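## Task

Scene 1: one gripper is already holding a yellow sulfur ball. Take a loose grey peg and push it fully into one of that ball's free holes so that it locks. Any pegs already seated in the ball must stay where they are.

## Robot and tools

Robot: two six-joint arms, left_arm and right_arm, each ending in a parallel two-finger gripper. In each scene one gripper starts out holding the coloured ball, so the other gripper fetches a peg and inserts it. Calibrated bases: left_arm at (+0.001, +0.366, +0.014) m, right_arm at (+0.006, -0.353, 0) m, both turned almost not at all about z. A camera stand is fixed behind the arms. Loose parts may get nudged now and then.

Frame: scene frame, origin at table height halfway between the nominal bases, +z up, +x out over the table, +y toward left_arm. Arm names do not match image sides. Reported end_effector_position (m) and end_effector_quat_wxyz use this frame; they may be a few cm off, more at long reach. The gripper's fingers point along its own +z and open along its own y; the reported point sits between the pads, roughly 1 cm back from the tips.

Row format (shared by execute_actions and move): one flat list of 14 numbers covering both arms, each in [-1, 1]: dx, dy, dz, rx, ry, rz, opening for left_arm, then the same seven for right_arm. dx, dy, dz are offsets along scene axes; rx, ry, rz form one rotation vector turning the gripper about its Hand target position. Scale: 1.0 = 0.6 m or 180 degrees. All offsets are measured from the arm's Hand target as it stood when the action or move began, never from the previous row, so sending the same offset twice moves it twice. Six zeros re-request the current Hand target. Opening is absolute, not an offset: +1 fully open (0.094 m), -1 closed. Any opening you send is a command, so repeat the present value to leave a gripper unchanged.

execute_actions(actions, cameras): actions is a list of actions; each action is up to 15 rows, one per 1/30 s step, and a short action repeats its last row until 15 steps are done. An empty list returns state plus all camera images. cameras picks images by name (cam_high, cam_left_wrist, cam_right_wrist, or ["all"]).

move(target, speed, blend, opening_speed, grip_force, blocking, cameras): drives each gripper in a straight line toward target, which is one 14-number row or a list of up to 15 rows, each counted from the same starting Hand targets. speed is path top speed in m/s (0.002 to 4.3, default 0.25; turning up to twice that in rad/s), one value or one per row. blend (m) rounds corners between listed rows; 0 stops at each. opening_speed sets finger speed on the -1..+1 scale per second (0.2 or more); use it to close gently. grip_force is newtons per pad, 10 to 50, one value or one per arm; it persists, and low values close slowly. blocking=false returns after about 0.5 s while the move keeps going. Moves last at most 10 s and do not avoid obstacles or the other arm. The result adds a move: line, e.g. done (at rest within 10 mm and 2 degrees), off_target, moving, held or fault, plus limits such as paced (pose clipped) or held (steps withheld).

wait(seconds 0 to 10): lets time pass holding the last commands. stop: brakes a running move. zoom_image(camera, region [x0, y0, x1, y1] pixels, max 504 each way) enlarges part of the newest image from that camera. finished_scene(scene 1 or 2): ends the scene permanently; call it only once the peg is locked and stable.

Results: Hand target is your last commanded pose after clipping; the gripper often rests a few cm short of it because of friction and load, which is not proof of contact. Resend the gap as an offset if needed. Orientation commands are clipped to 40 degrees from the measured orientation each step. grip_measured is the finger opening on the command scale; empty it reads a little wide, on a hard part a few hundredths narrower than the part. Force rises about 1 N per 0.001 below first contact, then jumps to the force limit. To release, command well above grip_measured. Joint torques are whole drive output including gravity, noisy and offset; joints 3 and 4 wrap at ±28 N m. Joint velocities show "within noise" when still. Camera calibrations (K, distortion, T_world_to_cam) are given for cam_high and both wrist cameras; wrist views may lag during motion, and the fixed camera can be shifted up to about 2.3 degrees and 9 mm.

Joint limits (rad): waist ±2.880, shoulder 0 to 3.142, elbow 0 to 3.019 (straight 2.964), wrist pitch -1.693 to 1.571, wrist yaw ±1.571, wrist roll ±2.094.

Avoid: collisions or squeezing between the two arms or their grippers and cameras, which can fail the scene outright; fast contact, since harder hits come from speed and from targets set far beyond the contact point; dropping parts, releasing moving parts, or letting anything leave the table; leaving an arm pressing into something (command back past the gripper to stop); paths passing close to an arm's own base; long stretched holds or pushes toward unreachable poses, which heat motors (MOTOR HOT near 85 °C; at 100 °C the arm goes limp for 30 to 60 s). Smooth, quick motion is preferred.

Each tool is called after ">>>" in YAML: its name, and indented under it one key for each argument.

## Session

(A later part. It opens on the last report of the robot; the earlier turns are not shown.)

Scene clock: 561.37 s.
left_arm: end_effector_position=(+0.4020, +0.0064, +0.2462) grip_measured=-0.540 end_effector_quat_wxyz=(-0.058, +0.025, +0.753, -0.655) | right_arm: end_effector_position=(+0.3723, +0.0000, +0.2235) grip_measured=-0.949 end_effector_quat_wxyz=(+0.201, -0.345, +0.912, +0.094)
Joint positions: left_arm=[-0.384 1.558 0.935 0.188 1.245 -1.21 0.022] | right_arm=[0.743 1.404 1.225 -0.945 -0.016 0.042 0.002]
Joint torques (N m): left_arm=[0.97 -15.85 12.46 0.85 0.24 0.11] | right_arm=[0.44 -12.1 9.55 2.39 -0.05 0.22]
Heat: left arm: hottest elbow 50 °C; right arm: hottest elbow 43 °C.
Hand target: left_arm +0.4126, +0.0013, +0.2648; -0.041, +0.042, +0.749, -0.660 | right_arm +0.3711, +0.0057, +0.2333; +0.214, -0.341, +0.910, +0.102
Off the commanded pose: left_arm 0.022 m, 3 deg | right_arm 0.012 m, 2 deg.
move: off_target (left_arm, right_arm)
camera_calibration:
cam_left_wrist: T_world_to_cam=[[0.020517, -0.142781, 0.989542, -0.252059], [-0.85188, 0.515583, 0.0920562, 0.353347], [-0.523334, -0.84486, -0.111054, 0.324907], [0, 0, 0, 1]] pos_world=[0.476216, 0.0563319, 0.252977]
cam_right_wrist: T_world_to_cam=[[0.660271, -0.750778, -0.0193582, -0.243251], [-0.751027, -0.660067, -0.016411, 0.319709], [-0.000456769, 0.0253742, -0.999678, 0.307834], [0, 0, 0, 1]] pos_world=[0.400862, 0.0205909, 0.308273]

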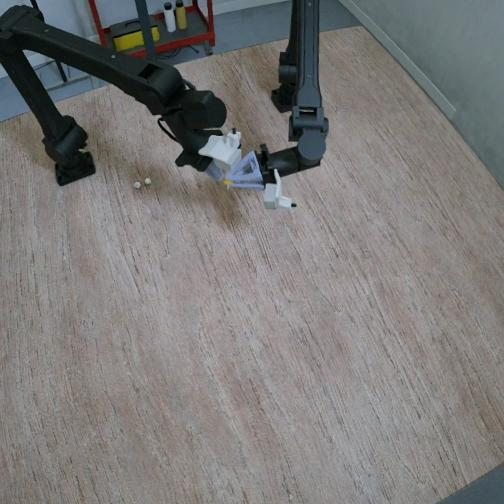

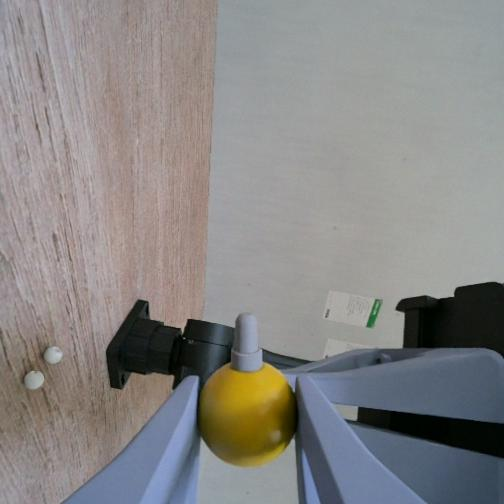

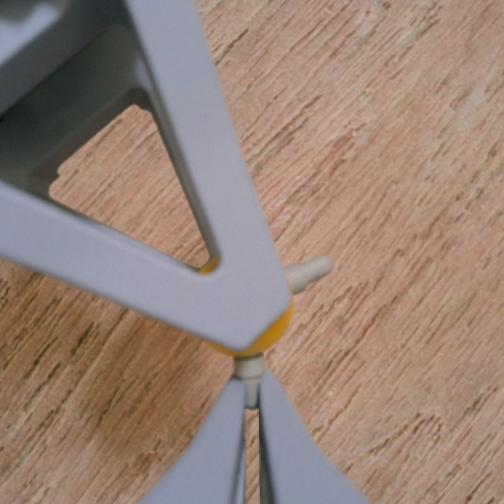

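>>> move:
  target:
    - [0,0,0,0,0,0,-0.682579,-0.0035,0.0058,0,0,0,-0.0556,-1]
    - [0,0,0,0,0,0,-0.682579,-0.006,0.0122,0,0,0,-0.1111,-1]
    - [0,0,0,0,0,0,-0.682579,-0.0068,0.016,0,0,0,-0.145,-1]
  speed: 0.04
  blend: [0.003,0.003,0]
  cameras: ["all"]

Scene clock: 573.73 s.
left_arm: end_effector_position=(+0.4016, +0.0065, +0.2459) grip_measured=-0.540 end_effector_quat_wxyz=(-0.058, +0.025, +0.753, -0.655) | right_arm: end_effector_position=(+0.3636, +0.0053, +0.2226) grip_measured=-0.949 end_effector_quat_wxyz=(+0.229, -0.132, +0.963, +0.045)
Joint positions: left_arm=[-0.384 1.558 0.935 0.184 1.246 -1.207 0.022] | right_arm=[0.847 1.418 1.235 -0.974 0.232 0.544 0.002]
Joint torques (N m): left_arm=[1.08 -15.68 12.44 0.99 0.2 0.09] | right_arm=[0.26 -9.82 12.63 0.85 0.11 0.21]
Heat: left arm: hottest elbow 50 °C; right arm: hottest elbow 42 °C.
Hand target: left_arm +0.4125, +0.0013, +0.2648; -0.041, +0.042, +0.749, -0.660 | right_arm +0.3670, +0.0153, +0.2332; +0.232, -0.127, +0.963, +0.051
Off the commanded pose: left_arm 0.022 m, 3 deg | right_arm 0.015 m, 1 deg.
move: off_target (left_arm, right_arm)
camera_calibration:
cam_left_wrist: T_world_to_cam=[[0.0209946, -0.143605, 0.989412, -0.251903], [-0.851051, 0.51677, 0.0930637, 0.352395], [-0.524663, -0.843994, -0.111366, 0.325381], [0, 0, 0, 1]] pos_world=[0.47591, 0.0563382, 0.252677]
cam_right_wrist: T_world_to_cam=[[0.267167, -0.963549, -0.0139702, -0.0906962], [-0.963001, -0.266427, -0.0405711, 0.396929], [0.0353702, 0.0242926, -0.999079, 0.293681], [0, 0, 0, 1]] pos_world=[0.396086, 0.0112279, 0.308248]

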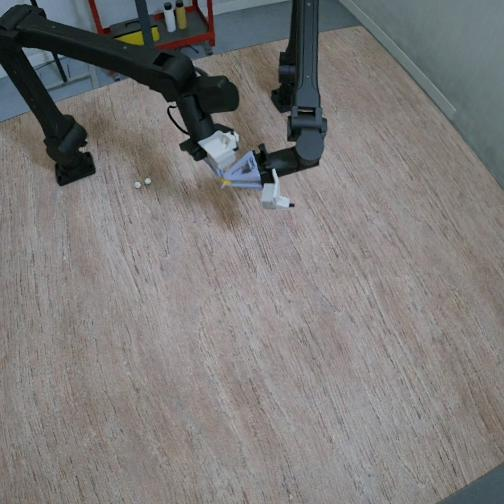

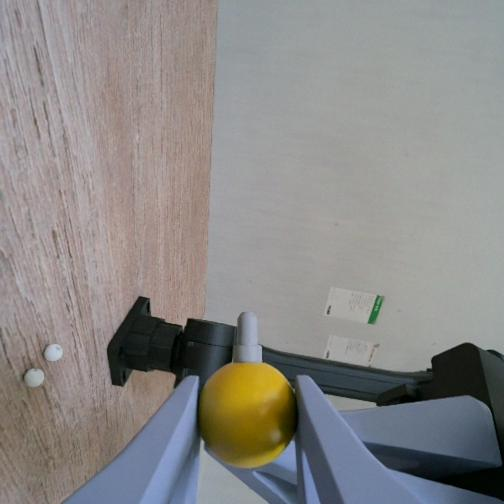

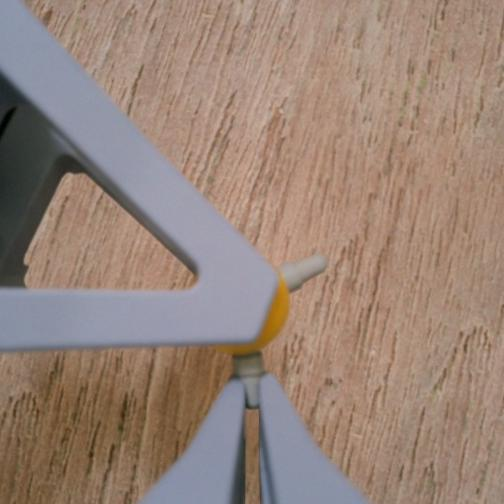

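>>> move:
  target: [0,0,0,0,0,0,-0.682579,-0.0015,0.0068,0,0,0,-0.0556,-1]
  speed: 0.04
  cameras: ["all"]

Scene clock: 578.30 s.
left_arm: end_effector_position=(+0.4016, +0.0065, +0.2459) grip_measured=-0.540 end_effector_quat_wxyz=(-0.058, +0.026, +0.753, -0.655) | right_arm: end_effector_position=(+0.3627, +0.0088, +0.2230) grip_measured=-0.949 end_effector_quat_wxyz=(+0.232, -0.048, +0.971, +0.024)
Joint positions: left_arm=[-0.384 1.558 0.935 0.184 1.246 -1.206 0.022] | right_arm=[0.879 1.455 1.278 -1.036 0.313 0.742 0.002]
Joint torques (N m): left_arm=[0.97 -16.03 12.42 0.99 0.22 0.07] | right_arm=[0.38 -10.58 12.52 0.73 0.13 0.2]
Heat: left arm: hottest elbow 50 °C; right arm: hottest elbow 43 °C.
Hand target: left_arm +0.4125, +0.0013, +0.2648; -0.041, +0.042, +0.749, -0.660 | right_arm +0.3660, +0.0194, +0.2334; +0.235, -0.043, +0.970, +0.030
Off the commanded pose: left_arm 0.022 m, 3 deg | right_arm 0.015 m, 1 deg.
move: off_target (left_arm, right_arm)
camera_calibration:
cam_left_wrist: T_world_to_cam=[[0.0202386, -0.143484, 0.989446, -0.251555], [-0.851083, 0.516845, 0.0923584, 0.352583], [-0.524642, -0.843969, -0.111657, 0.325443], [0, 0, 0, 1]] pos_world=[0.475909, 0.0563386, 0.252674]
cam_right_wrist: T_world_to_cam=[[0.0955339, -0.995362, -0.0113107, -0.025164], [-0.994627, -0.0949957, -0.0411533, 0.407162], [0.039888, 0.0151815, -0.999089, 0.292344], [0, 0, 0, 1]] pos_world=[0.395717, 0.00919313, 0.308549]

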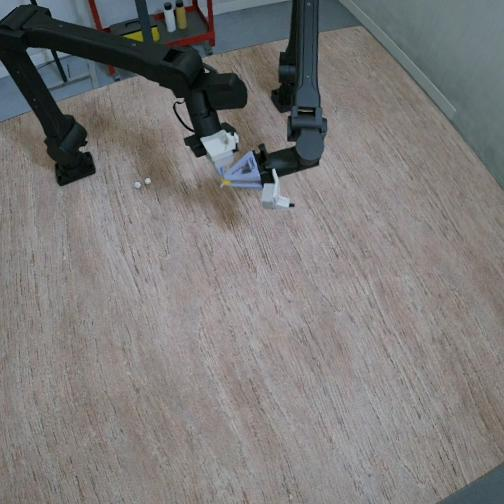

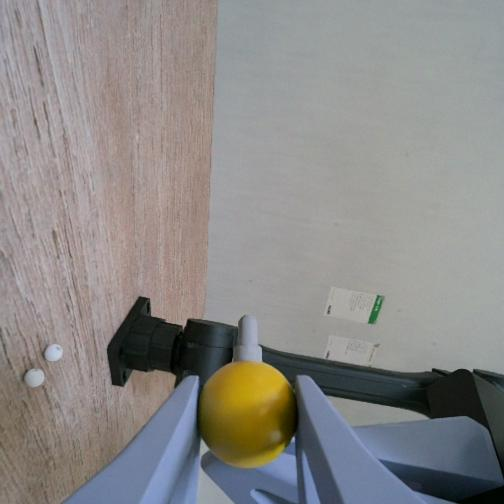

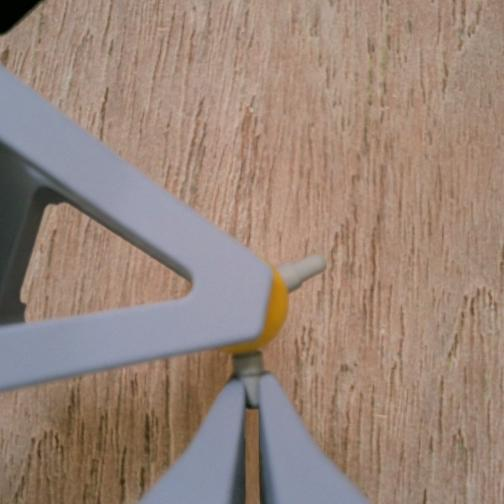

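>>> move:
  target:
    - [0,0,0,0,0,0,-0.682579,0,0,0,0,0,0,-0.7]
    - [0,0,0,0,0,0,-0.682579,-0.04,-0.005,0.005,0,0,0,-0.7]
    - [0,0,0,0,0,0,-0.682579,-0.07,-0.05,0.12,0,0,0,-0.7]
  speed: [0.04,0.06,0.15]
  opening_speed: 0.3
  blend: [0,0.01,0]
  cameras: ["all"]

>>> zoom_image:
  camera: "cam_high"
  region: [206, 163, 246, 203]

Scene clock: 590.93 s.
left_arm: end_effector_position=(+0.4016, +0.0065, +0.2459) grip_measured=-0.540 end_effector_quat_wxyz=(-0.058, +0.026, +0.753, -0.655) | right_arm: end_effector_position=(+0.3194, -0.0197, +0.2804) grip_measured=-0.701 end_effector_quat_wxyz=(+0.220, -0.050, +0.974, +0.011)
Joint positions: left_arm=[-0.384 1.558 0.935 0.184 1.246 -1.206 0.022] | right_arm=[0.919 1.335 1.318 -1.244 0.325 0.785 0.014]
Joint torques (N m): left_arm=[1.26 -15.85 12.51 1.01 0.22 0.09] | right_arm=[0.09 -10.05 13.55 0.96 0.19 0.14]
Heat: left arm: hottest elbow 51 °C; right arm: hottest elbow 44 °C.
Hand target: left_arm +0.4125, +0.0013, +0.2648; -0.041, +0.042, +0.749, -0.660 | right_arm +0.3242, -0.0107, +0.3055; +0.236, -0.042, +0.970, +0.030
Off the commanded pose: left_arm 0.022 m, 3 deg | right_arm 0.027 m, 3 deg.
move: off_target (left_arm, right_arm)
camera_calibration:
cam_left_wrist: T_world_to_cam=[[0.0202386, -0.143484, 0.989446, -0.251555], [-0.851083, 0.516845, 0.0923584, 0.352583], [-0.524642, -0.843969, -0.111657, 0.325443], [0, 0, 0, 1]] pos_world=[0.475909, 0.0563386, 0.252674]
cam_right_wrist: T_world_to_cam=[[0.0926851, -0.995613, 0.0128477, -0.0546713], [-0.995551, -0.0928835, -0.0158235, 0.35703], [0.0169474, -0.011324, -0.999792, 0.358923], [0, 0, 0, 1]] pos_world=[0.354426, -0.0172048, 0.3652]

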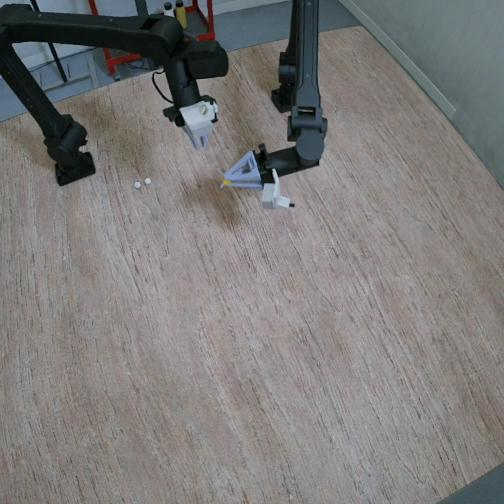

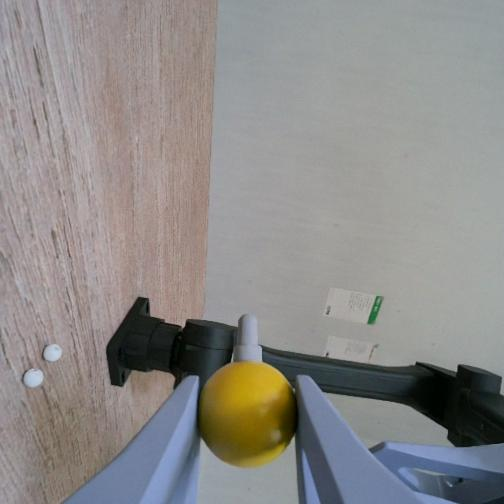

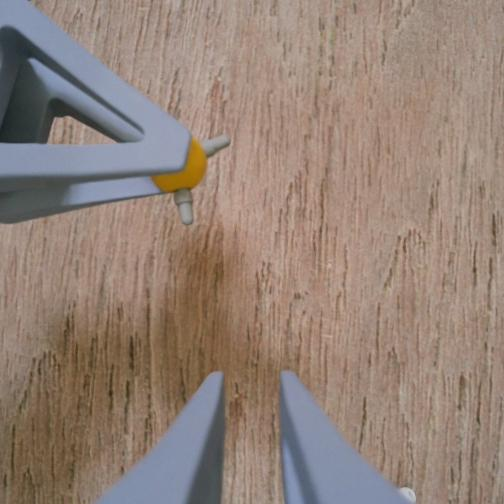

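Scaled by 12.600 from the camera's 504x504 image, which has a finer 720x720 frame.

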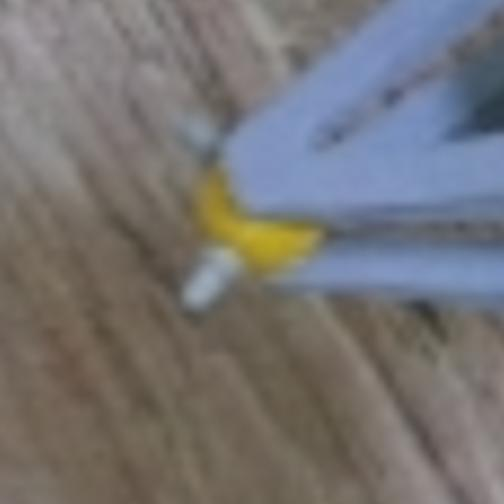

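>>> move:
  target:
    - [0,0,0,0,0,0,-0.682579,0.06,-0.149,0.066,0.0809,-0.0752,0.5347,0.3]
    - [0,0,0,0,0,0,-0.682579,0.117,-0.0227,-0.03,0.0809,-0.0752,0.5347,0.3]
  speed: [0.25,0.12]
  blend: [0.01,0]
  cameras: ["all"]

Scene clock: 605.97 s.
left_arm: end_effector_position=(+0.4016, +0.0065, +0.2459) grip_measured=-0.540 end_effector_quat_wxyz=(-0.058, +0.026, +0.753, -0.655) | right_arm: end_effector_position=(+0.3820, -0.0339, +0.2652) grip_measured=+0.299 end_effector_quat_wxyz=(-0.213, +0.719, -0.585, -0.310)
Joint positions: left_arm=[-0.384 1.558 0.935 0.184 1.246 -1.206 0.022] | right_arm=[0.44 1.51 1.38 -1.273 -0.758 -1.25 0.061]
Joint torques (N m): left_arm=[1.14 -15.91 12.48 0.99 0.22 0.06] | right_arm=[0.32 -12.16 13.31 1.52 -0.5 0.17]
Motor temperatures (°C): left_arm=[30 37 51 30 32 29 34] | right_arm=[31 33 46 29 31 31 34]
Heat: left arm: hottest elbow 51 °C; right arm: hottest elbow 46 °C.
Hand target: left_arm +0.4125, +0.0013, +0.2648; -0.041, +0.042, +0.749, -0.660 | right_arm +0.3944, -0.0243, +0.2873; -0.237, +0.723, -0.576, -0.299
Off the commanded pose: left_arm 0.022 m, 3 deg | right_arm 0.027 m, 3 deg.
move: off_target (left_arm, right_arm)
camera_calibration:
cam_left_wrist: T_world_to_cam=[[0.0202386, -0.143484, 0.989446, -0.251555], [-0.851083, 0.516845, 0.0923584, 0.352583], [-0.524642, -0.843969, -0.111657, 0.325443], [0, 0, 0, 1]] pos_world=[0.475909, 0.0563386, 0.252674]
cam_right_wrist: T_world_to_cam=[[0.976016, 0.212698, -0.0463982, -0.355056], [0.185532, -0.924185, -0.333856, 0.0227017], [-0.113891, 0.31724, -0.941482, 0.38816], [0, 0, 0, 1]] pos_world=[0.386536, -0.02664, 0.356551]

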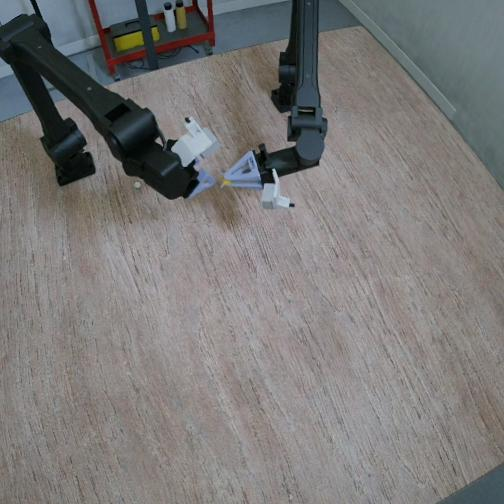

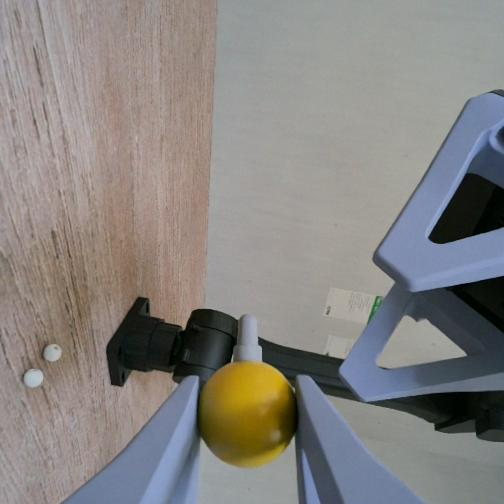

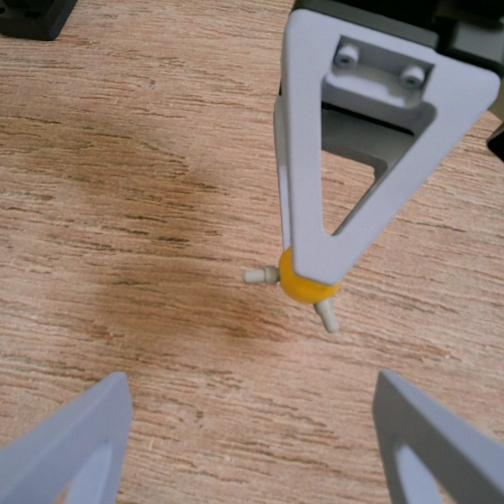

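>>> zoom_image:
  camera: "cam_right_wrist"
  region: [235, 220, 355, 340]

Scaled by 4.200 from the camera's 504x504 image, which has a finer 720x720 frame.

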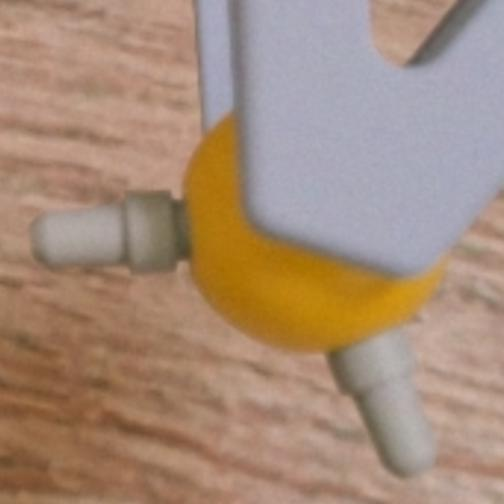

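>>> move:
  target: [0,0,0,0,0,0,-0.682579,0.022,0.008,0,0.0029,-0.0081,0.024,0.3]
  speed: 0.08
  cameras: ["cam_right_wrist"]

Scene clock: 616.03 s.
left_arm: end_effector_position=(+0.4016, +0.0065, +0.2459) grip_measured=-0.540 end_effector_quat_wxyz=(-0.058, +0.026, +0.753, -0.655) | right_arm: end_effector_position=(+0.3970, -0.0253, +0.2681) grip_measured=+0.299 end_effector_quat_wxyz=(-0.219, +0.741, -0.555, -0.309)
Joint positions: left_arm=[-0.384 1.558 0.935 0.184 1.246 -1.206 0.022] | right_arm=[0.44 1.567 1.451 -1.313 -0.766 -1.34 0.061]
Joint torques (N m): left_arm=[1.14 -15.68 12.48 0.95 0.22 0.09] | right_arm=[-0.15 -12.69 13.2 0.58 -0.67 -0.03]
Heat: left arm: hottest elbow 51 °C; right arm: hottest elbow 47 °C.
Hand target: left_arm +0.4125, +0.0013, +0.2648; -0.041, +0.042, +0.749, -0.660 | right_arm +0.4076, -0.0195, +0.2875; -0.237, +0.747, -0.543, -0.301
Off the commanded pose: left_arm 0.022 m, 3 deg | right_arm 0.023 m, 3 deg.
move: off_target (left_arm, right_arm)
camera_calibration:
cam_right_wrist: T_world_to_cam=[[0.960896, 0.276756, -0.00921644, -0.373762], [0.257266, -0.904547, -0.340014, 0.00251654], [-0.102438, 0.324347, -0.940375, 0.385237], [0, 0, 0, 1]] pos_world=[0.397962, -0.0192331, 0.359678]
Images, in order (width x height): cam_right_wrist 504x504.

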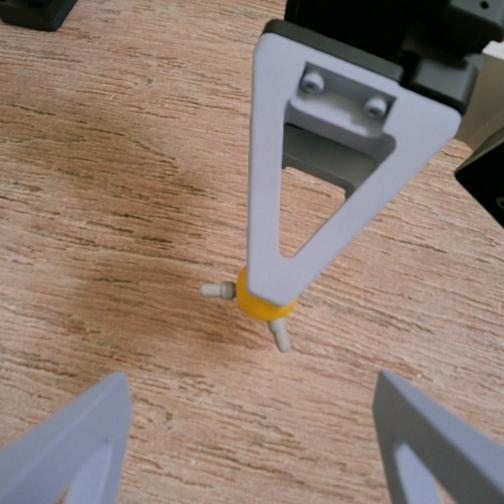

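>>> move:
  target: [0,0,0,0,0,0,-0.682579,-0.0132,0.0405,-0.0518,0,0,0,0.3]
  speed: 0.06
  cameras: ["all"]

Scene clock: 620.40 s.
left_arm: end_effector_position=(+0.4016, +0.0065, +0.2459) grip_measured=-0.540 end_effector_quat_wxyz=(-0.058, +0.026, +0.753, -0.655) | right_arm: end_effector_position=(+0.3977, +0.0007, +0.2553) grip_measured=+0.299 end_effector_quat_wxyz=(-0.233, +0.747, -0.544, -0.302)
Joint positions: left_arm=[-0.384 1.558 0.935 0.184 1.246 -1.206 0.022] | right_arm=[0.487 1.582 1.431 -1.205 -0.76 -1.292 0.061]
Joint torques (N m): left_arm=[0.91 -15.79 12.45 0.98 0.21 0.07] | right_arm=[0.26 -12.92 9.35 1.59 -0.5 0.15]
Heat: left arm: hottest elbow 51 °C; right arm: hottest elbow 47 °C.
Hand target: left_arm +0.4125, +0.0013, +0.2648; -0.041, +0.042, +0.749, -0.660 | right_arm +0.3995, +0.0049, +0.2561; -0.236, +0.747, -0.544, -0.301
Off the commanded pose: left_arm 0.022 m, 3 deg | right_arm 0.005 m, 0 deg.
move: off_target (left_arm)
camera_calibration:
cam_left_wrist: T_world_to_cam=[[0.0202386, -0.143484, 0.989446, -0.251555], [-0.851083, 0.516845, 0.0923584, 0.352583], [-0.524642, -0.843969, -0.111657, 0.325443], [0, 0, 0, 1]] pos_world=[0.475909, 0.0563386, 0.252674]
cam_right_wrist: T_world_to_cam=[[0.957365, 0.287425, 0.0289595, -0.390065], [0.279278, -0.895247, -0.347185, 0.0146274], [-0.0738639, 0.340471, -0.937349, 0.35263], [0, 0, 0, 1]] pos_world=[0.395396, 0.00514931, 0.346912]

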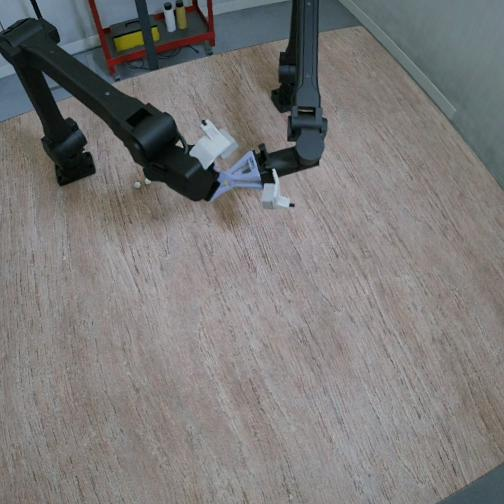

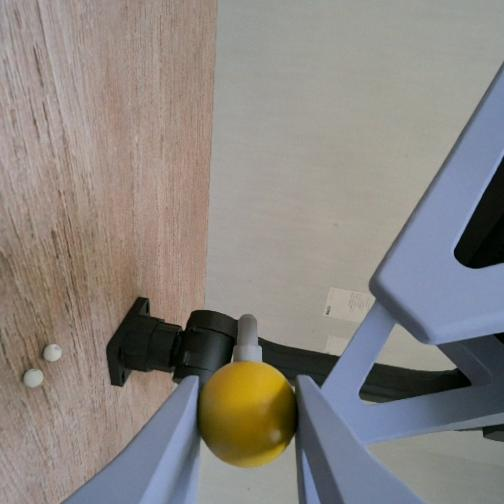

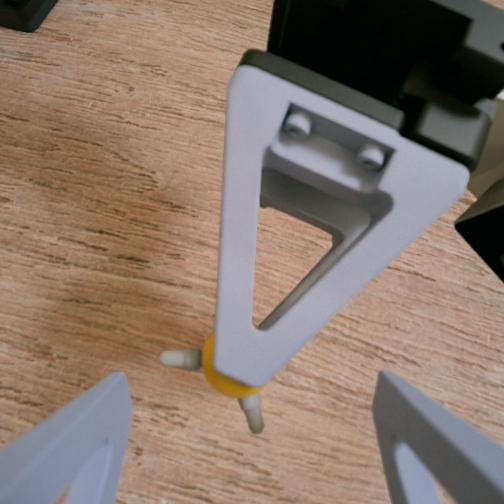

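>>> zoom_image:
  camera: "cam_right_wrist"
  region: [150, 310, 290, 450]

Scaled by 3.600 from the camera's 504x504 image, which has a finer 720x720 frame.

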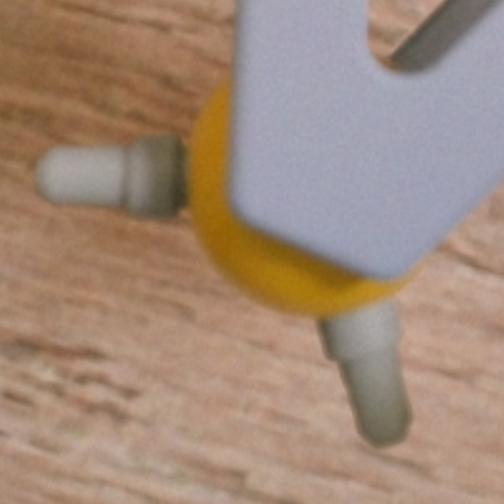

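>>> move:
  target: [0,0,0,0,0,0,-0.682579,-0.0115,-0.0178,-0.0138,0,0,0,0.3]
  speed: 0.06
  cameras: ["cam_right_wrist"]

>>> zoom_image:
  camera: "cam_right_wrist"
  region: [170, 270, 310, 410]

Scene clock: 628.50 s.
left_arm: end_effector_position=(+0.4016, +0.0065, +0.2459) grip_measured=-0.540 end_effector_quat_wxyz=(-0.058, +0.026, +0.753, -0.655) | right_arm: end_effector_position=(+0.3890, -0.0041, +0.2363) grip_measured=+0.299 end_effector_quat_wxyz=(-0.219, +0.744, -0.550, -0.309)
Joint positions: left_arm=[-0.384 1.558 0.935 0.184 1.246 -1.206 0.022] | right_arm=[0.487 1.581 1.383 -1.19 -0.76 -1.291 0.061]
Joint torques (N m): left_arm=[1.03 -15.79 12.4 0.98 0.23 0.05] | right_arm=[-0.85 -14.68 9.21 1.65 -0.57 0.03]
Heat: left arm: hottest elbow 51 °C; right arm: hottest elbow 46 °C.
Hand target: left_arm +0.4125, +0.0013, +0.2648; -0.041, +0.042, +0.749, -0.660 | right_arm +0.3926, -0.0058, +0.2479; -0.236, +0.747, -0.543, -0.301
Off the commanded pose: left_arm 0.022 m, 3 deg | right_arm 0.012 m, 2 deg.
move: off_target (left_arm, right_arm)
camera_calibration:
cam_right_wrist: T_world_to_cam=[[0.957901, 0.287076, -0.00369445, -0.372383], [0.268683, -0.900915, -0.340825, 0.00871203], [-0.101171, 0.325484, -0.94012, 0.347072], [0, 0, 0, 1]] pos_world=[0.389479, 0.00178471, 0.327883]
Images, in order (width x height): cam_right_wrist 504x504.

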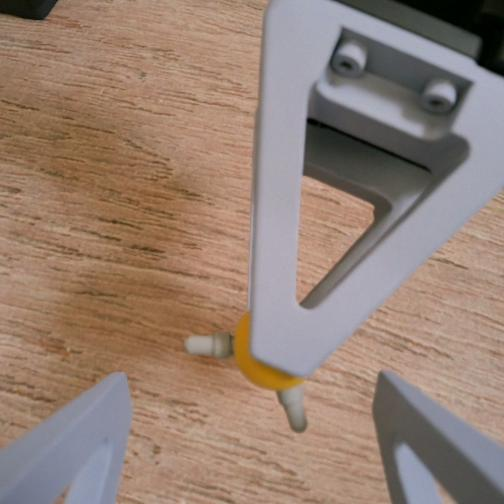

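Scaled by 3.600 from the camera's 504x504 image, which has a finer 720x720 frame.

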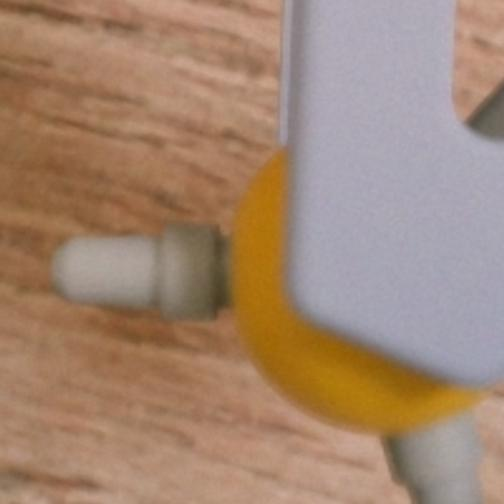

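>>> move:
  target: [0,0,0,0,0,0,-0.682579,-0.006,0.0265,-0.0143,0,0,0,0.3]
  speed: 0.05
  cameras: ["all"]

>>> zoom_image:
  camera: "cam_right_wrist"
  region: [160, 290, 340, 470]

Scene clock: 633.63 s.
left_arm: end_effector_position=(+0.4016, +0.0065, +0.2459) grip_measured=-0.540 end_effector_quat_wxyz=(-0.058, +0.026, +0.753, -0.655) | right_arm: end_effector_position=(+0.3887, +0.0064, +0.2342) grip_measured=+0.299 end_effector_quat_wxyz=(-0.230, +0.746, -0.546, -0.304)
Joint positions: left_arm=[-0.384 1.558 0.935 0.184 1.246 -1.206 0.022] | right_arm=[0.506 1.58 1.372 -1.139 -0.755 -1.265 0.061]
Joint torques (N m): left_arm=[1.14 -15.68 12.44 1.01 0.22 0.05] | right_arm=[0.21 -13.63 9.22 1.72 -0.5 0.13]
Heat: left arm: hottest elbow 51 °C; right arm: hottest elbow 45 °C.
Hand target: left_arm +0.4125, +0.0013, +0.2648; -0.041, +0.042, +0.749, -0.660 | right_arm +0.3892, +0.0100, +0.2394; -0.237, +0.747, -0.544, -0.301
Off the commanded pose: left_arm 0.022 m, 3 deg | right_arm 0.006 m, 1 deg.
move: off_target (left_arm)
camera_calibration:
cam_left_wrist: T_world_to_cam=[[0.0202386, -0.143484, 0.989446, -0.251555], [-0.851083, 0.516845, 0.0923584, 0.352583], [-0.524642, -0.843969, -0.111657, 0.325443], [0, 0, 0, 1]] pos_world=[0.475909, 0.0563386, 0.252674]
cam_right_wrist: T_world_to_cam=[[0.957776, 0.286785, 0.0204724, -0.380709], [0.275968, -0.897002, -0.345297, 0.0157278], [-0.0806622, 0.336367, -0.93827, 0.333144], [0, 0, 0, 1]] pos_world=[0.387166, 0.0112309, 0.325804]

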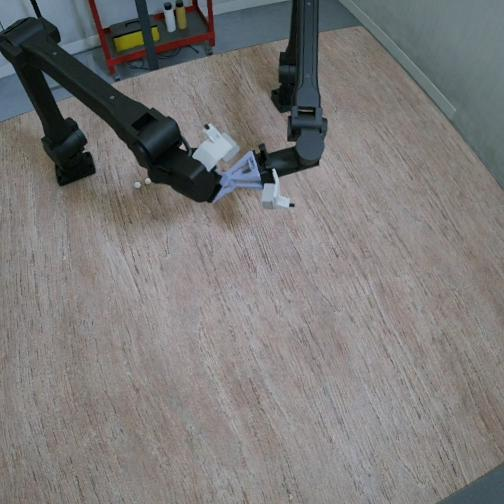

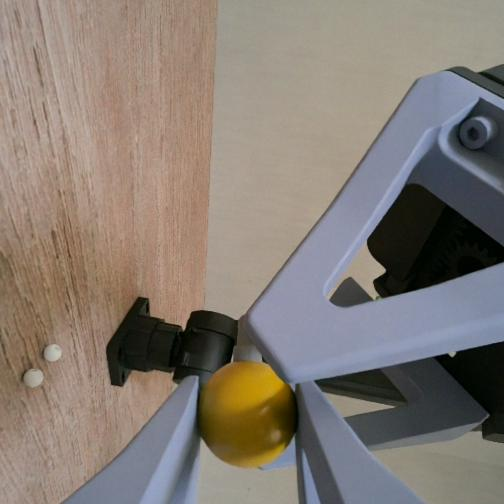

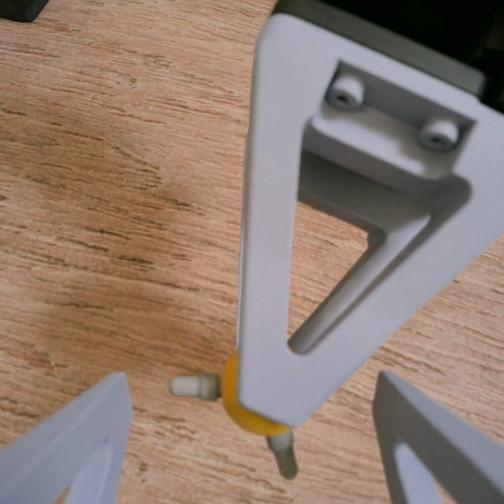

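Scaled by 2.800 from the camera's 504x504 image, which has a finer 720x720 frame.

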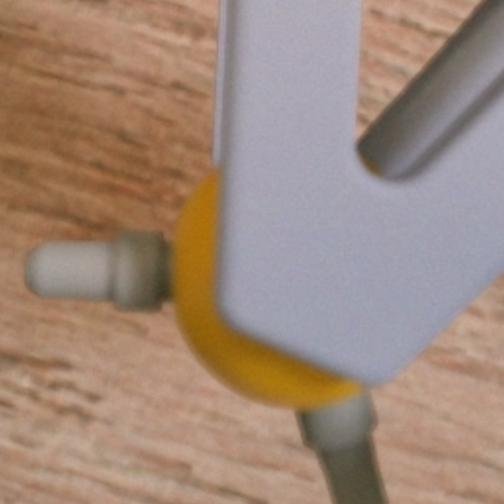

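>>> move:
  target: [0,0,0,0,0,0,-0.682579,-0.0065,0.0067,-0.0155,0,0,0,0.3]
  speed: 0.05
  cameras: ["all"]

>>> zoom_image:
  camera: "cam_right_wrist"
  region: [160, 290, 340, 470]

Scene clock: 638.37 s.
left_arm: end_effector_position=(+0.4016, +0.0065, +0.2459) grip_measured=-0.540 end_effector_quat_wxyz=(-0.058, +0.026, +0.753, -0.655) | right_arm: end_effector_position=(+0.3855, +0.0096, +0.2248) grip_measured=+0.299 end_effector_quat_wxyz=(-0.230, +0.746, -0.546, -0.304)
Joint positions: left_arm=[-0.384 1.558 0.935 0.184 1.246 -1.206 0.022] | right_arm=[0.515 1.58 1.346 -1.103 -0.753 -1.25 0.061]
Joint torques (N m): left_arm=[1.2 -15.74 12.45 1.01 0.21 0.06] | right_arm=[0.44 -13.68 9.21 1.73 -0.49 0.15]
Heat: left arm: hottest elbow 51 °C; right arm: hottest elbow 45 °C.
Hand target: left_arm +0.4125, +0.0013, +0.2648; -0.041, +0.042, +0.749, -0.660 | right_arm +0.3852, +0.0141, +0.2301; -0.237, +0.747, -0.543, -0.301
Off the commanded pose: left_arm 0.022 m, 3 deg | right_arm 0.007 m, 1 deg.
move: off_target (left_arm)
camera_calibration:
cam_left_wrist: T_world_to_cam=[[0.0202386, -0.143484, 0.989446, -0.251555], [-0.851083, 0.516845, 0.0923584, 0.352583], [-0.524642, -0.843969, -0.111657, 0.325443], [0, 0, 0, 1]] pos_world=[0.475909, 0.0563386, 0.252674]
cam_right_wrist: T_world_to_cam=[[0.958359, 0.28485, 0.0202067, -0.378481], [0.274083, -0.897655, -0.345101, 0.016904], [-0.0801631, 0.336269, -0.938348, 0.322825], [0, 0, 0, 1]] pos_world=[0.383966, 0.014428, 0.316404]

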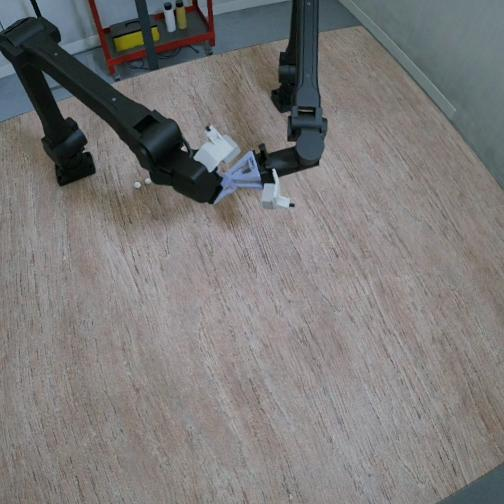

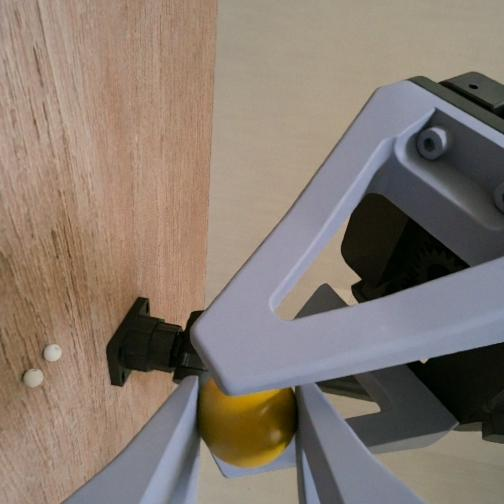

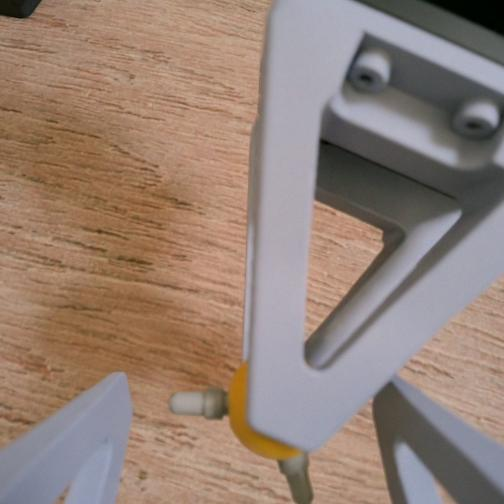

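Scaled by 2.800 from the camera's 504x504 image, which has a finer 720x720 frame.

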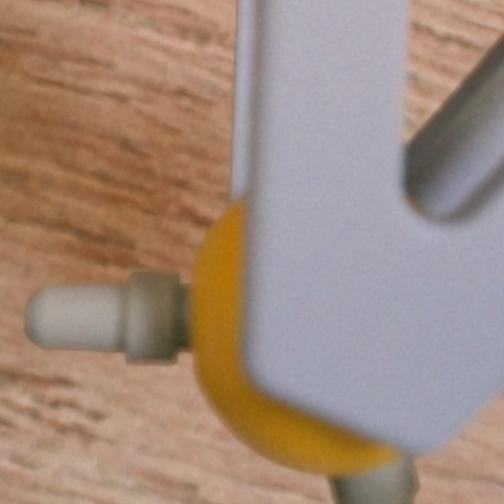

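>>> move:
  target: [0,0,0,0,0,0,-0.682579,0.0005,0.0062,0.008,0,0,0,0.3]
  speed: 0.05
  cameras: ["cam_right_wrist"]

>>> zoom_image:
  camera: "cam_right_wrist"
  region: [160, 310, 340, 490]

Scene clock: 644.30 s.
left_arm: end_effector_position=(+0.4016, +0.0065, +0.2459) grip_measured=-0.540 end_effector_quat_wxyz=(-0.058, +0.026, +0.753, -0.655) | right_arm: end_effector_position=(+0.3834, +0.0117, +0.2246) grip_measured=+0.299 end_effector_quat_wxyz=(-0.227, +0.745, -0.548, -0.305)
Joint positions: left_arm=[-0.384 1.558 0.935 0.184 1.246 -1.206 0.022] | right_arm=[0.522 1.58 1.346 -1.103 -0.751 -1.241 0.061]
Joint torques (N m): left_arm=[1.14 -15.85 12.42 0.98 0.22 0.08] | right_arm=[0.32 -13.39 10.32 1.39 -0.5 0.16]
Heat: left arm: hottest elbow 51 °C; right arm: hottest elbow 45 °C.
Hand target: left_arm +0.4125, +0.0013, +0.2648; -0.041, +0.042, +0.749, -0.660 | right_arm +0.3855, +0.0178, +0.2349; -0.237, +0.747, -0.544, -0.301
Off the commanded pose: left_arm 0.022 m, 3 deg | right_arm 0.012 m, 1 deg.
move: off_target (left_arm, right_arm)
camera_calibration:
cam_right_wrist: T_world_to_cam=[[0.958489, 0.284747, 0.0147332, -0.375951], [0.272272, -0.898706, -0.343795, 0.0198082], [-0.084654, 0.333536, -0.938929, 0.323613], [0, 0, 0, 1]] pos_world=[0.382347, 0.0169162, 0.316199]
Images, in order (width x height): cam_right_wrist 504x504.

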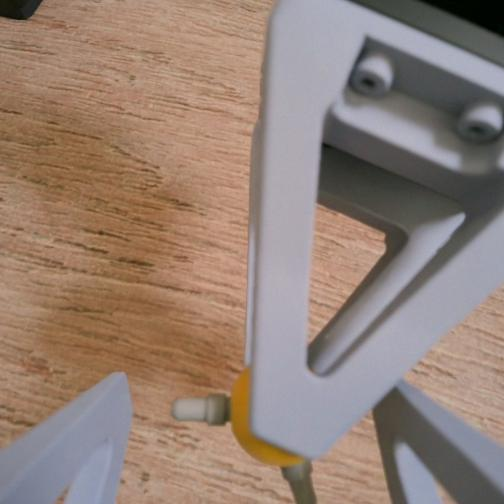

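Scaled by 2.800 from the camera's 504x504 image, which has a finer 720x720 frame.

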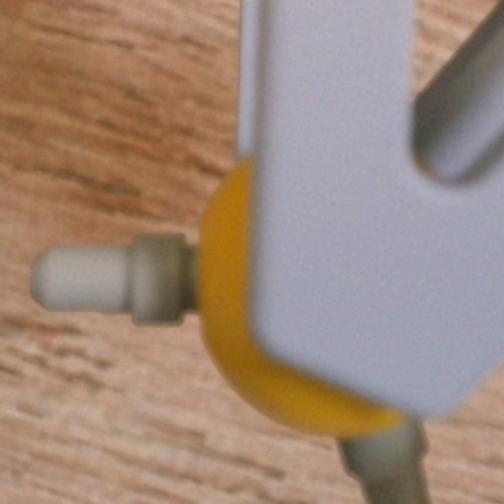

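>>> move:
  target: [0,0,0,0,0,0,-0.682579,0,0,0,0,0,0,-0.15]
  grip_force: [50,20]
  opening_speed: 0.3
  cameras: ["all"]

>>> zoom_image:
  camera: "cam_right_wrist"
  region: [160, 310, 340, 490]

Scene clock: 648.37 s.
left_arm: end_effector_position=(+0.4013, +0.0065, +0.2460) grip_measured=-0.540 end_effector_quat_wxyz=(-0.059, +0.026, +0.753, -0.655) | right_arm: end_effector_position=(+0.3837, +0.0114, +0.2242) grip_measured=-0.148 end_effector_quat_wxyz=(-0.226, +0.745, -0.549, -0.303)
Joint positions: left_arm=[-0.384 1.558 0.935 0.184 1.249 -1.206 0.022] | right_arm=[0.522 1.58 1.346 -1.103 -0.747 -1.238 0.04]
Joint torques (N m): left_arm=[1.14 -15.85 12.49 1.01 0.12 0.05] | right_arm=[0.38 -13.74 10.39 1.39 -0.63 0.14]
Heat: left arm: hottest elbow 51 °C; right arm: hottest elbow 45 °C.
Hand target: left_arm +0.4125, +0.0013, +0.2647; -0.041, +0.042, +0.749, -0.660 | right_arm +0.3855, +0.0178, +0.2349; -0.237, +0.747, -0.543, -0.301
Off the commanded pose: left_arm 0.022 m, 3 deg | right_arm 0.013 m, 1 deg.
grip_force (N): 50, 20
move: off_target (left_arm, right_arm)
camera_calibration:
cam_left_wrist: T_world_to_cam=[[0.0203752, -0.142622, 0.989568, -0.251813], [-0.849965, 0.518698, 0.0922581, 0.351832], [-0.526444, -0.842978, -0.110655, 0.325817], [0, 0, 0, 1]] pos_world=[0.475701, 0.0562483, 0.25278]
cam_right_wrist: T_world_to_cam=[[0.959365, 0.281844, 0.0135321, -0.376134], [0.269453, -0.900846, -0.340398, 0.0196141], [-0.0837486, 0.330212, -0.940184, 0.323374], [0, 0, 0, 1]] pos_world=[0.382647, 0.0168983, 0.315798]

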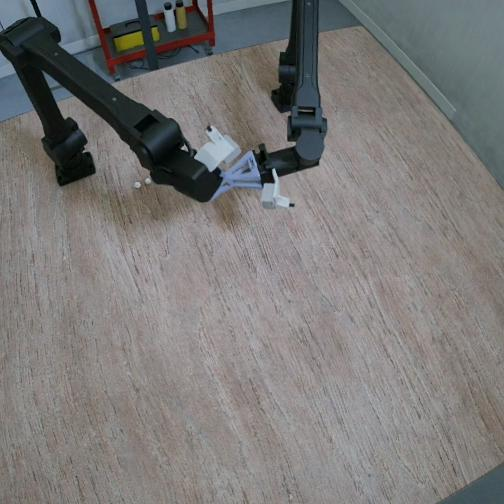

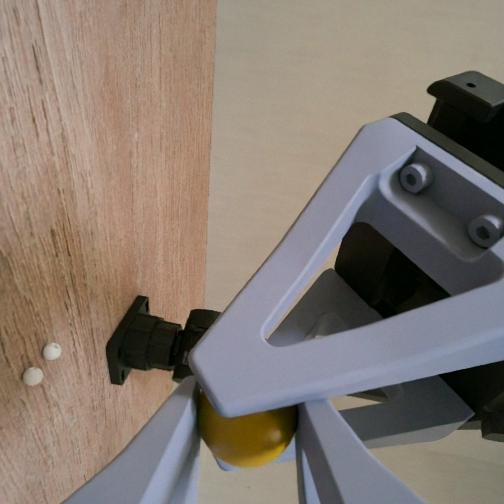

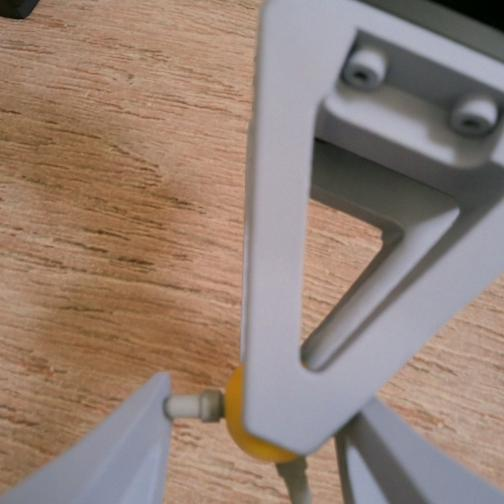

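Scaled by 2.800 from the camera's 504x504 image, which has a finer 720x720 frame.

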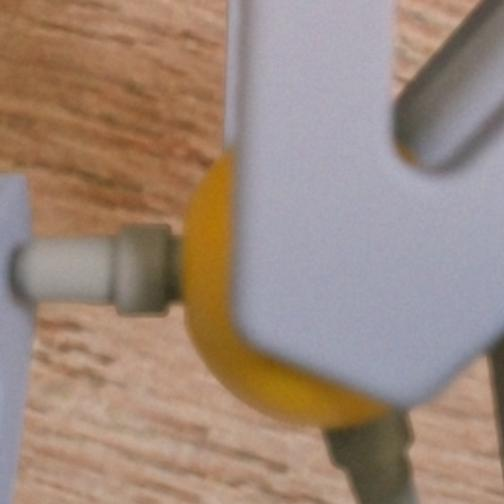

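>>> move:
  target: [0,0,0,0,0,0,-0.682579,0,0,0,0,0,0,-0.22]
  opening_speed: 0.2
  cameras: ["cam_right_wrist"]

>>> zoom_image:
  camera: "cam_right_wrist"
  region: [160, 310, 360, 490]

Scene clock: 651.20 s.
left_arm: end_effector_position=(+0.4012, +0.0065, +0.2461) grip_measured=-0.540 end_effector_quat_wxyz=(-0.059, +0.027, +0.753, -0.655) | right_arm: end_effector_position=(+0.3841, +0.0110, +0.2237) grip_measured=-0.217 end_effector_quat_wxyz=(-0.224, +0.743, -0.553, -0.303)
Joint positions: left_arm=[-0.384 1.558 0.935 0.184 1.249 -1.204 0.022] | right_arm=[0.522 1.58 1.346 -1.103 -0.743 -1.23 0.037]
Joint torques (N m): left_arm=[1.14 -15.91 12.44 0.95 0.1 0.06] | right_arm=[0.32 -13.57 10.4 1.37 -0.75 0.05]
Heat: left arm: hottest elbow 51 °C; right arm: hottest elbow 45 °C.
Hand target: left_arm +0.4125, +0.0013, +0.2647; -0.041, +0.041, +0.749, -0.660 | right_arm +0.3855, +0.0178, +0.2349; -0.237, +0.747, -0.544, -0.301
Off the commanded pose: left_arm 0.022 m, 3 deg | right_arm 0.013 m, 2 deg.
grip_force (N): 50, 20
move: off_target (left_arm, right_arm)
camera_calibration:
cam_right_wrist: T_world_to_cam=[[0.961401, 0.275025, 0.0083387, -0.37593], [0.261651, -0.904432, -0.33696, 0.0212658], [-0.0851307, 0.326135, -0.941482, 0.323949], [0, 0, 0, 1]] pos_world=[0.383433, 0.0169724, 0.315293]
Images, in order (width x height): cam_right_wrist 504x504.

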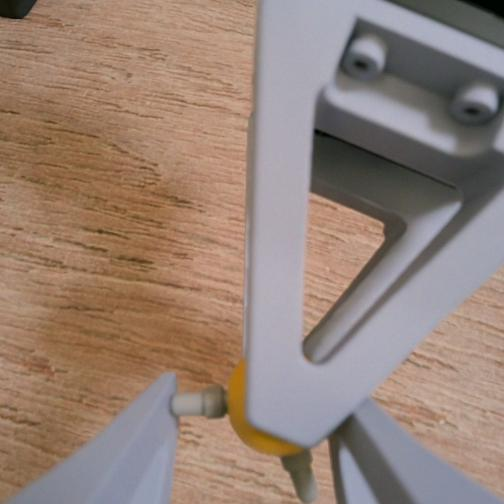

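Scaled by 2.520 from the camera's 504x504 image, which has a finer 720x720 frame.

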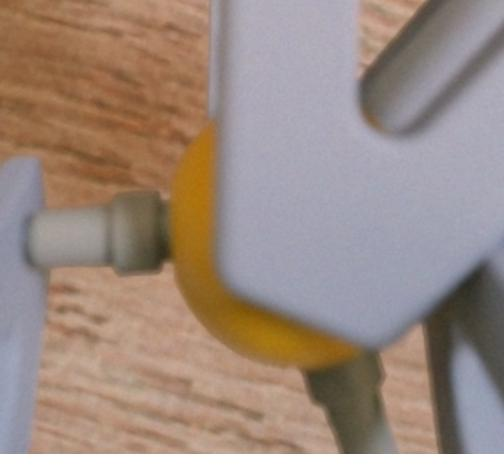

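>>> move:
  target: [0,0,0,0,0,0,-0.682579,0,0,0,0,0,0,-0.25]
  opening_speed: 0.2
  cameras: ["cam_right_wrist","cam_left_wrist"]

>>> zoom_image:
  camera: "cam_right_wrist"
  region: [160, 310, 360, 490]

>>> zoom_image:
  camera: "cam_left_wrist"
  region: [150, 300, 400, 504]

Scene clock: 654.83 s.
left_arm: end_effector_position=(+0.4012, +0.0065, +0.2461) grip_measured=-0.540 end_effector_quat_wxyz=(-0.058, +0.028, +0.753, -0.655) | right_arm: end_effector_position=(+0.3841, +0.0109, +0.2236) grip_measured=-0.246 end_effector_quat_wxyz=(-0.224, +0.742, -0.555, -0.303)
Joint positions: left_arm=[-0.384 1.558 0.935 0.184 1.249 -1.201 0.022] | right_arm=[0.522 1.58 1.346 -1.103 -0.743 -1.226 0.035]
Joint torques (N m): left_arm=[1.14 -15.91 12.44 0.94 0.1 0.04] | right_arm=[0.32 -13.39 10.41 1.36 -0.76 0.02]
Heat: left arm: hottest elbow 51 °C; right arm: hottest elbow 45 °C.
Hand target: left_arm +0.4125, +0.0013, +0.2647; -0.041, +0.042, +0.749, -0.660 | right_arm +0.3855, +0.0178, +0.2349; -0.237, +0.747, -0.543, -0.301
Off the commanded pose: left_arm 0.022 m, 3 deg | right_arm 0.013 m, 2 deg.
grip_force (N): 50, 20
move: off_target (left_arm, right_arm)
camera_calibration:
cam_left_wrist: T_world_to_cam=[[0.0158243, -0.141754, 0.989775, -0.250141], [-0.849656, 0.519934, 0.0880484, 0.352603], [-0.527099, -0.842362, -0.112215, 0.326396], [0, 0, 0, 1]] pos_world=[0.475593, 0.0561549, 0.253164]
cam_right_wrist: T_world_to_cam=[[0.962147, 0.272463, 0.00606946, -0.375736], [0.258567, -0.905585, -0.336242, 0.0221245], [-0.0861173, 0.325084, -0.941756, 0.324363], [0, 0, 0, 1]] pos_world=[0.383726, 0.0169647, 0.315191]
Images, in order (width x height): cam_left_wrist 504x504, cam_right_wrist 504x504.

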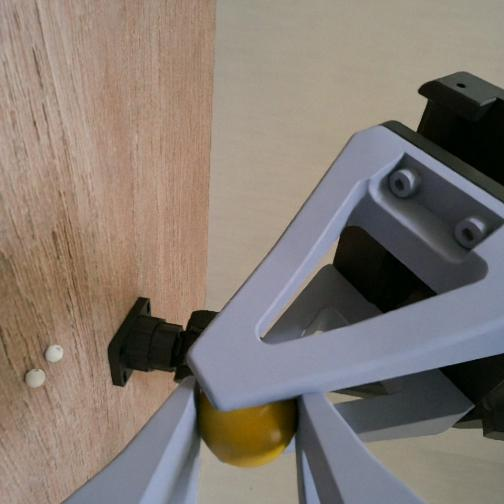

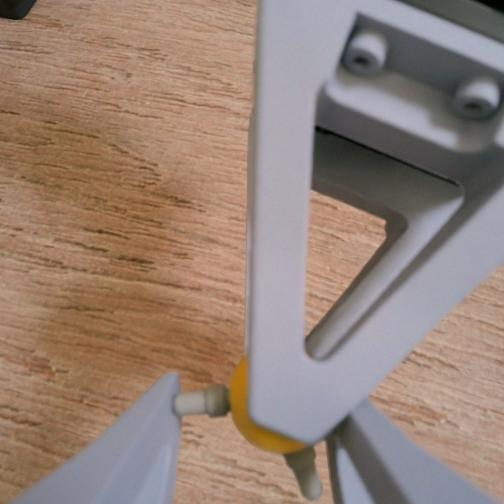

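Scaled by 2.520 from the camera's 504x504 image, which has a finer 720x720 frame.

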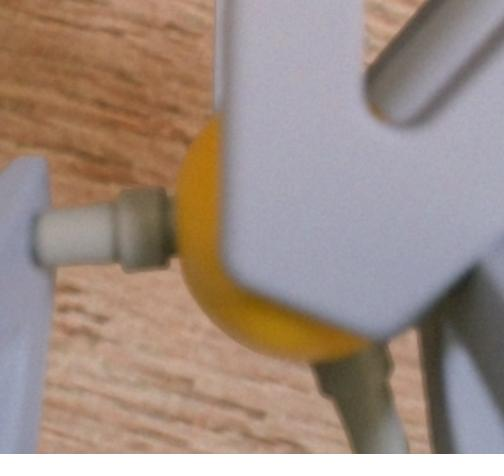

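Scaled by 2.016 from the camera's 504x504 image, which has a finer 720x720 frame.

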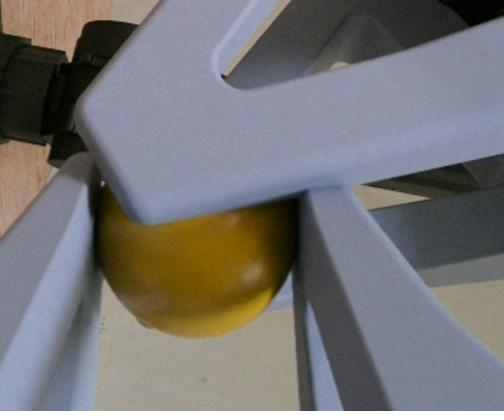

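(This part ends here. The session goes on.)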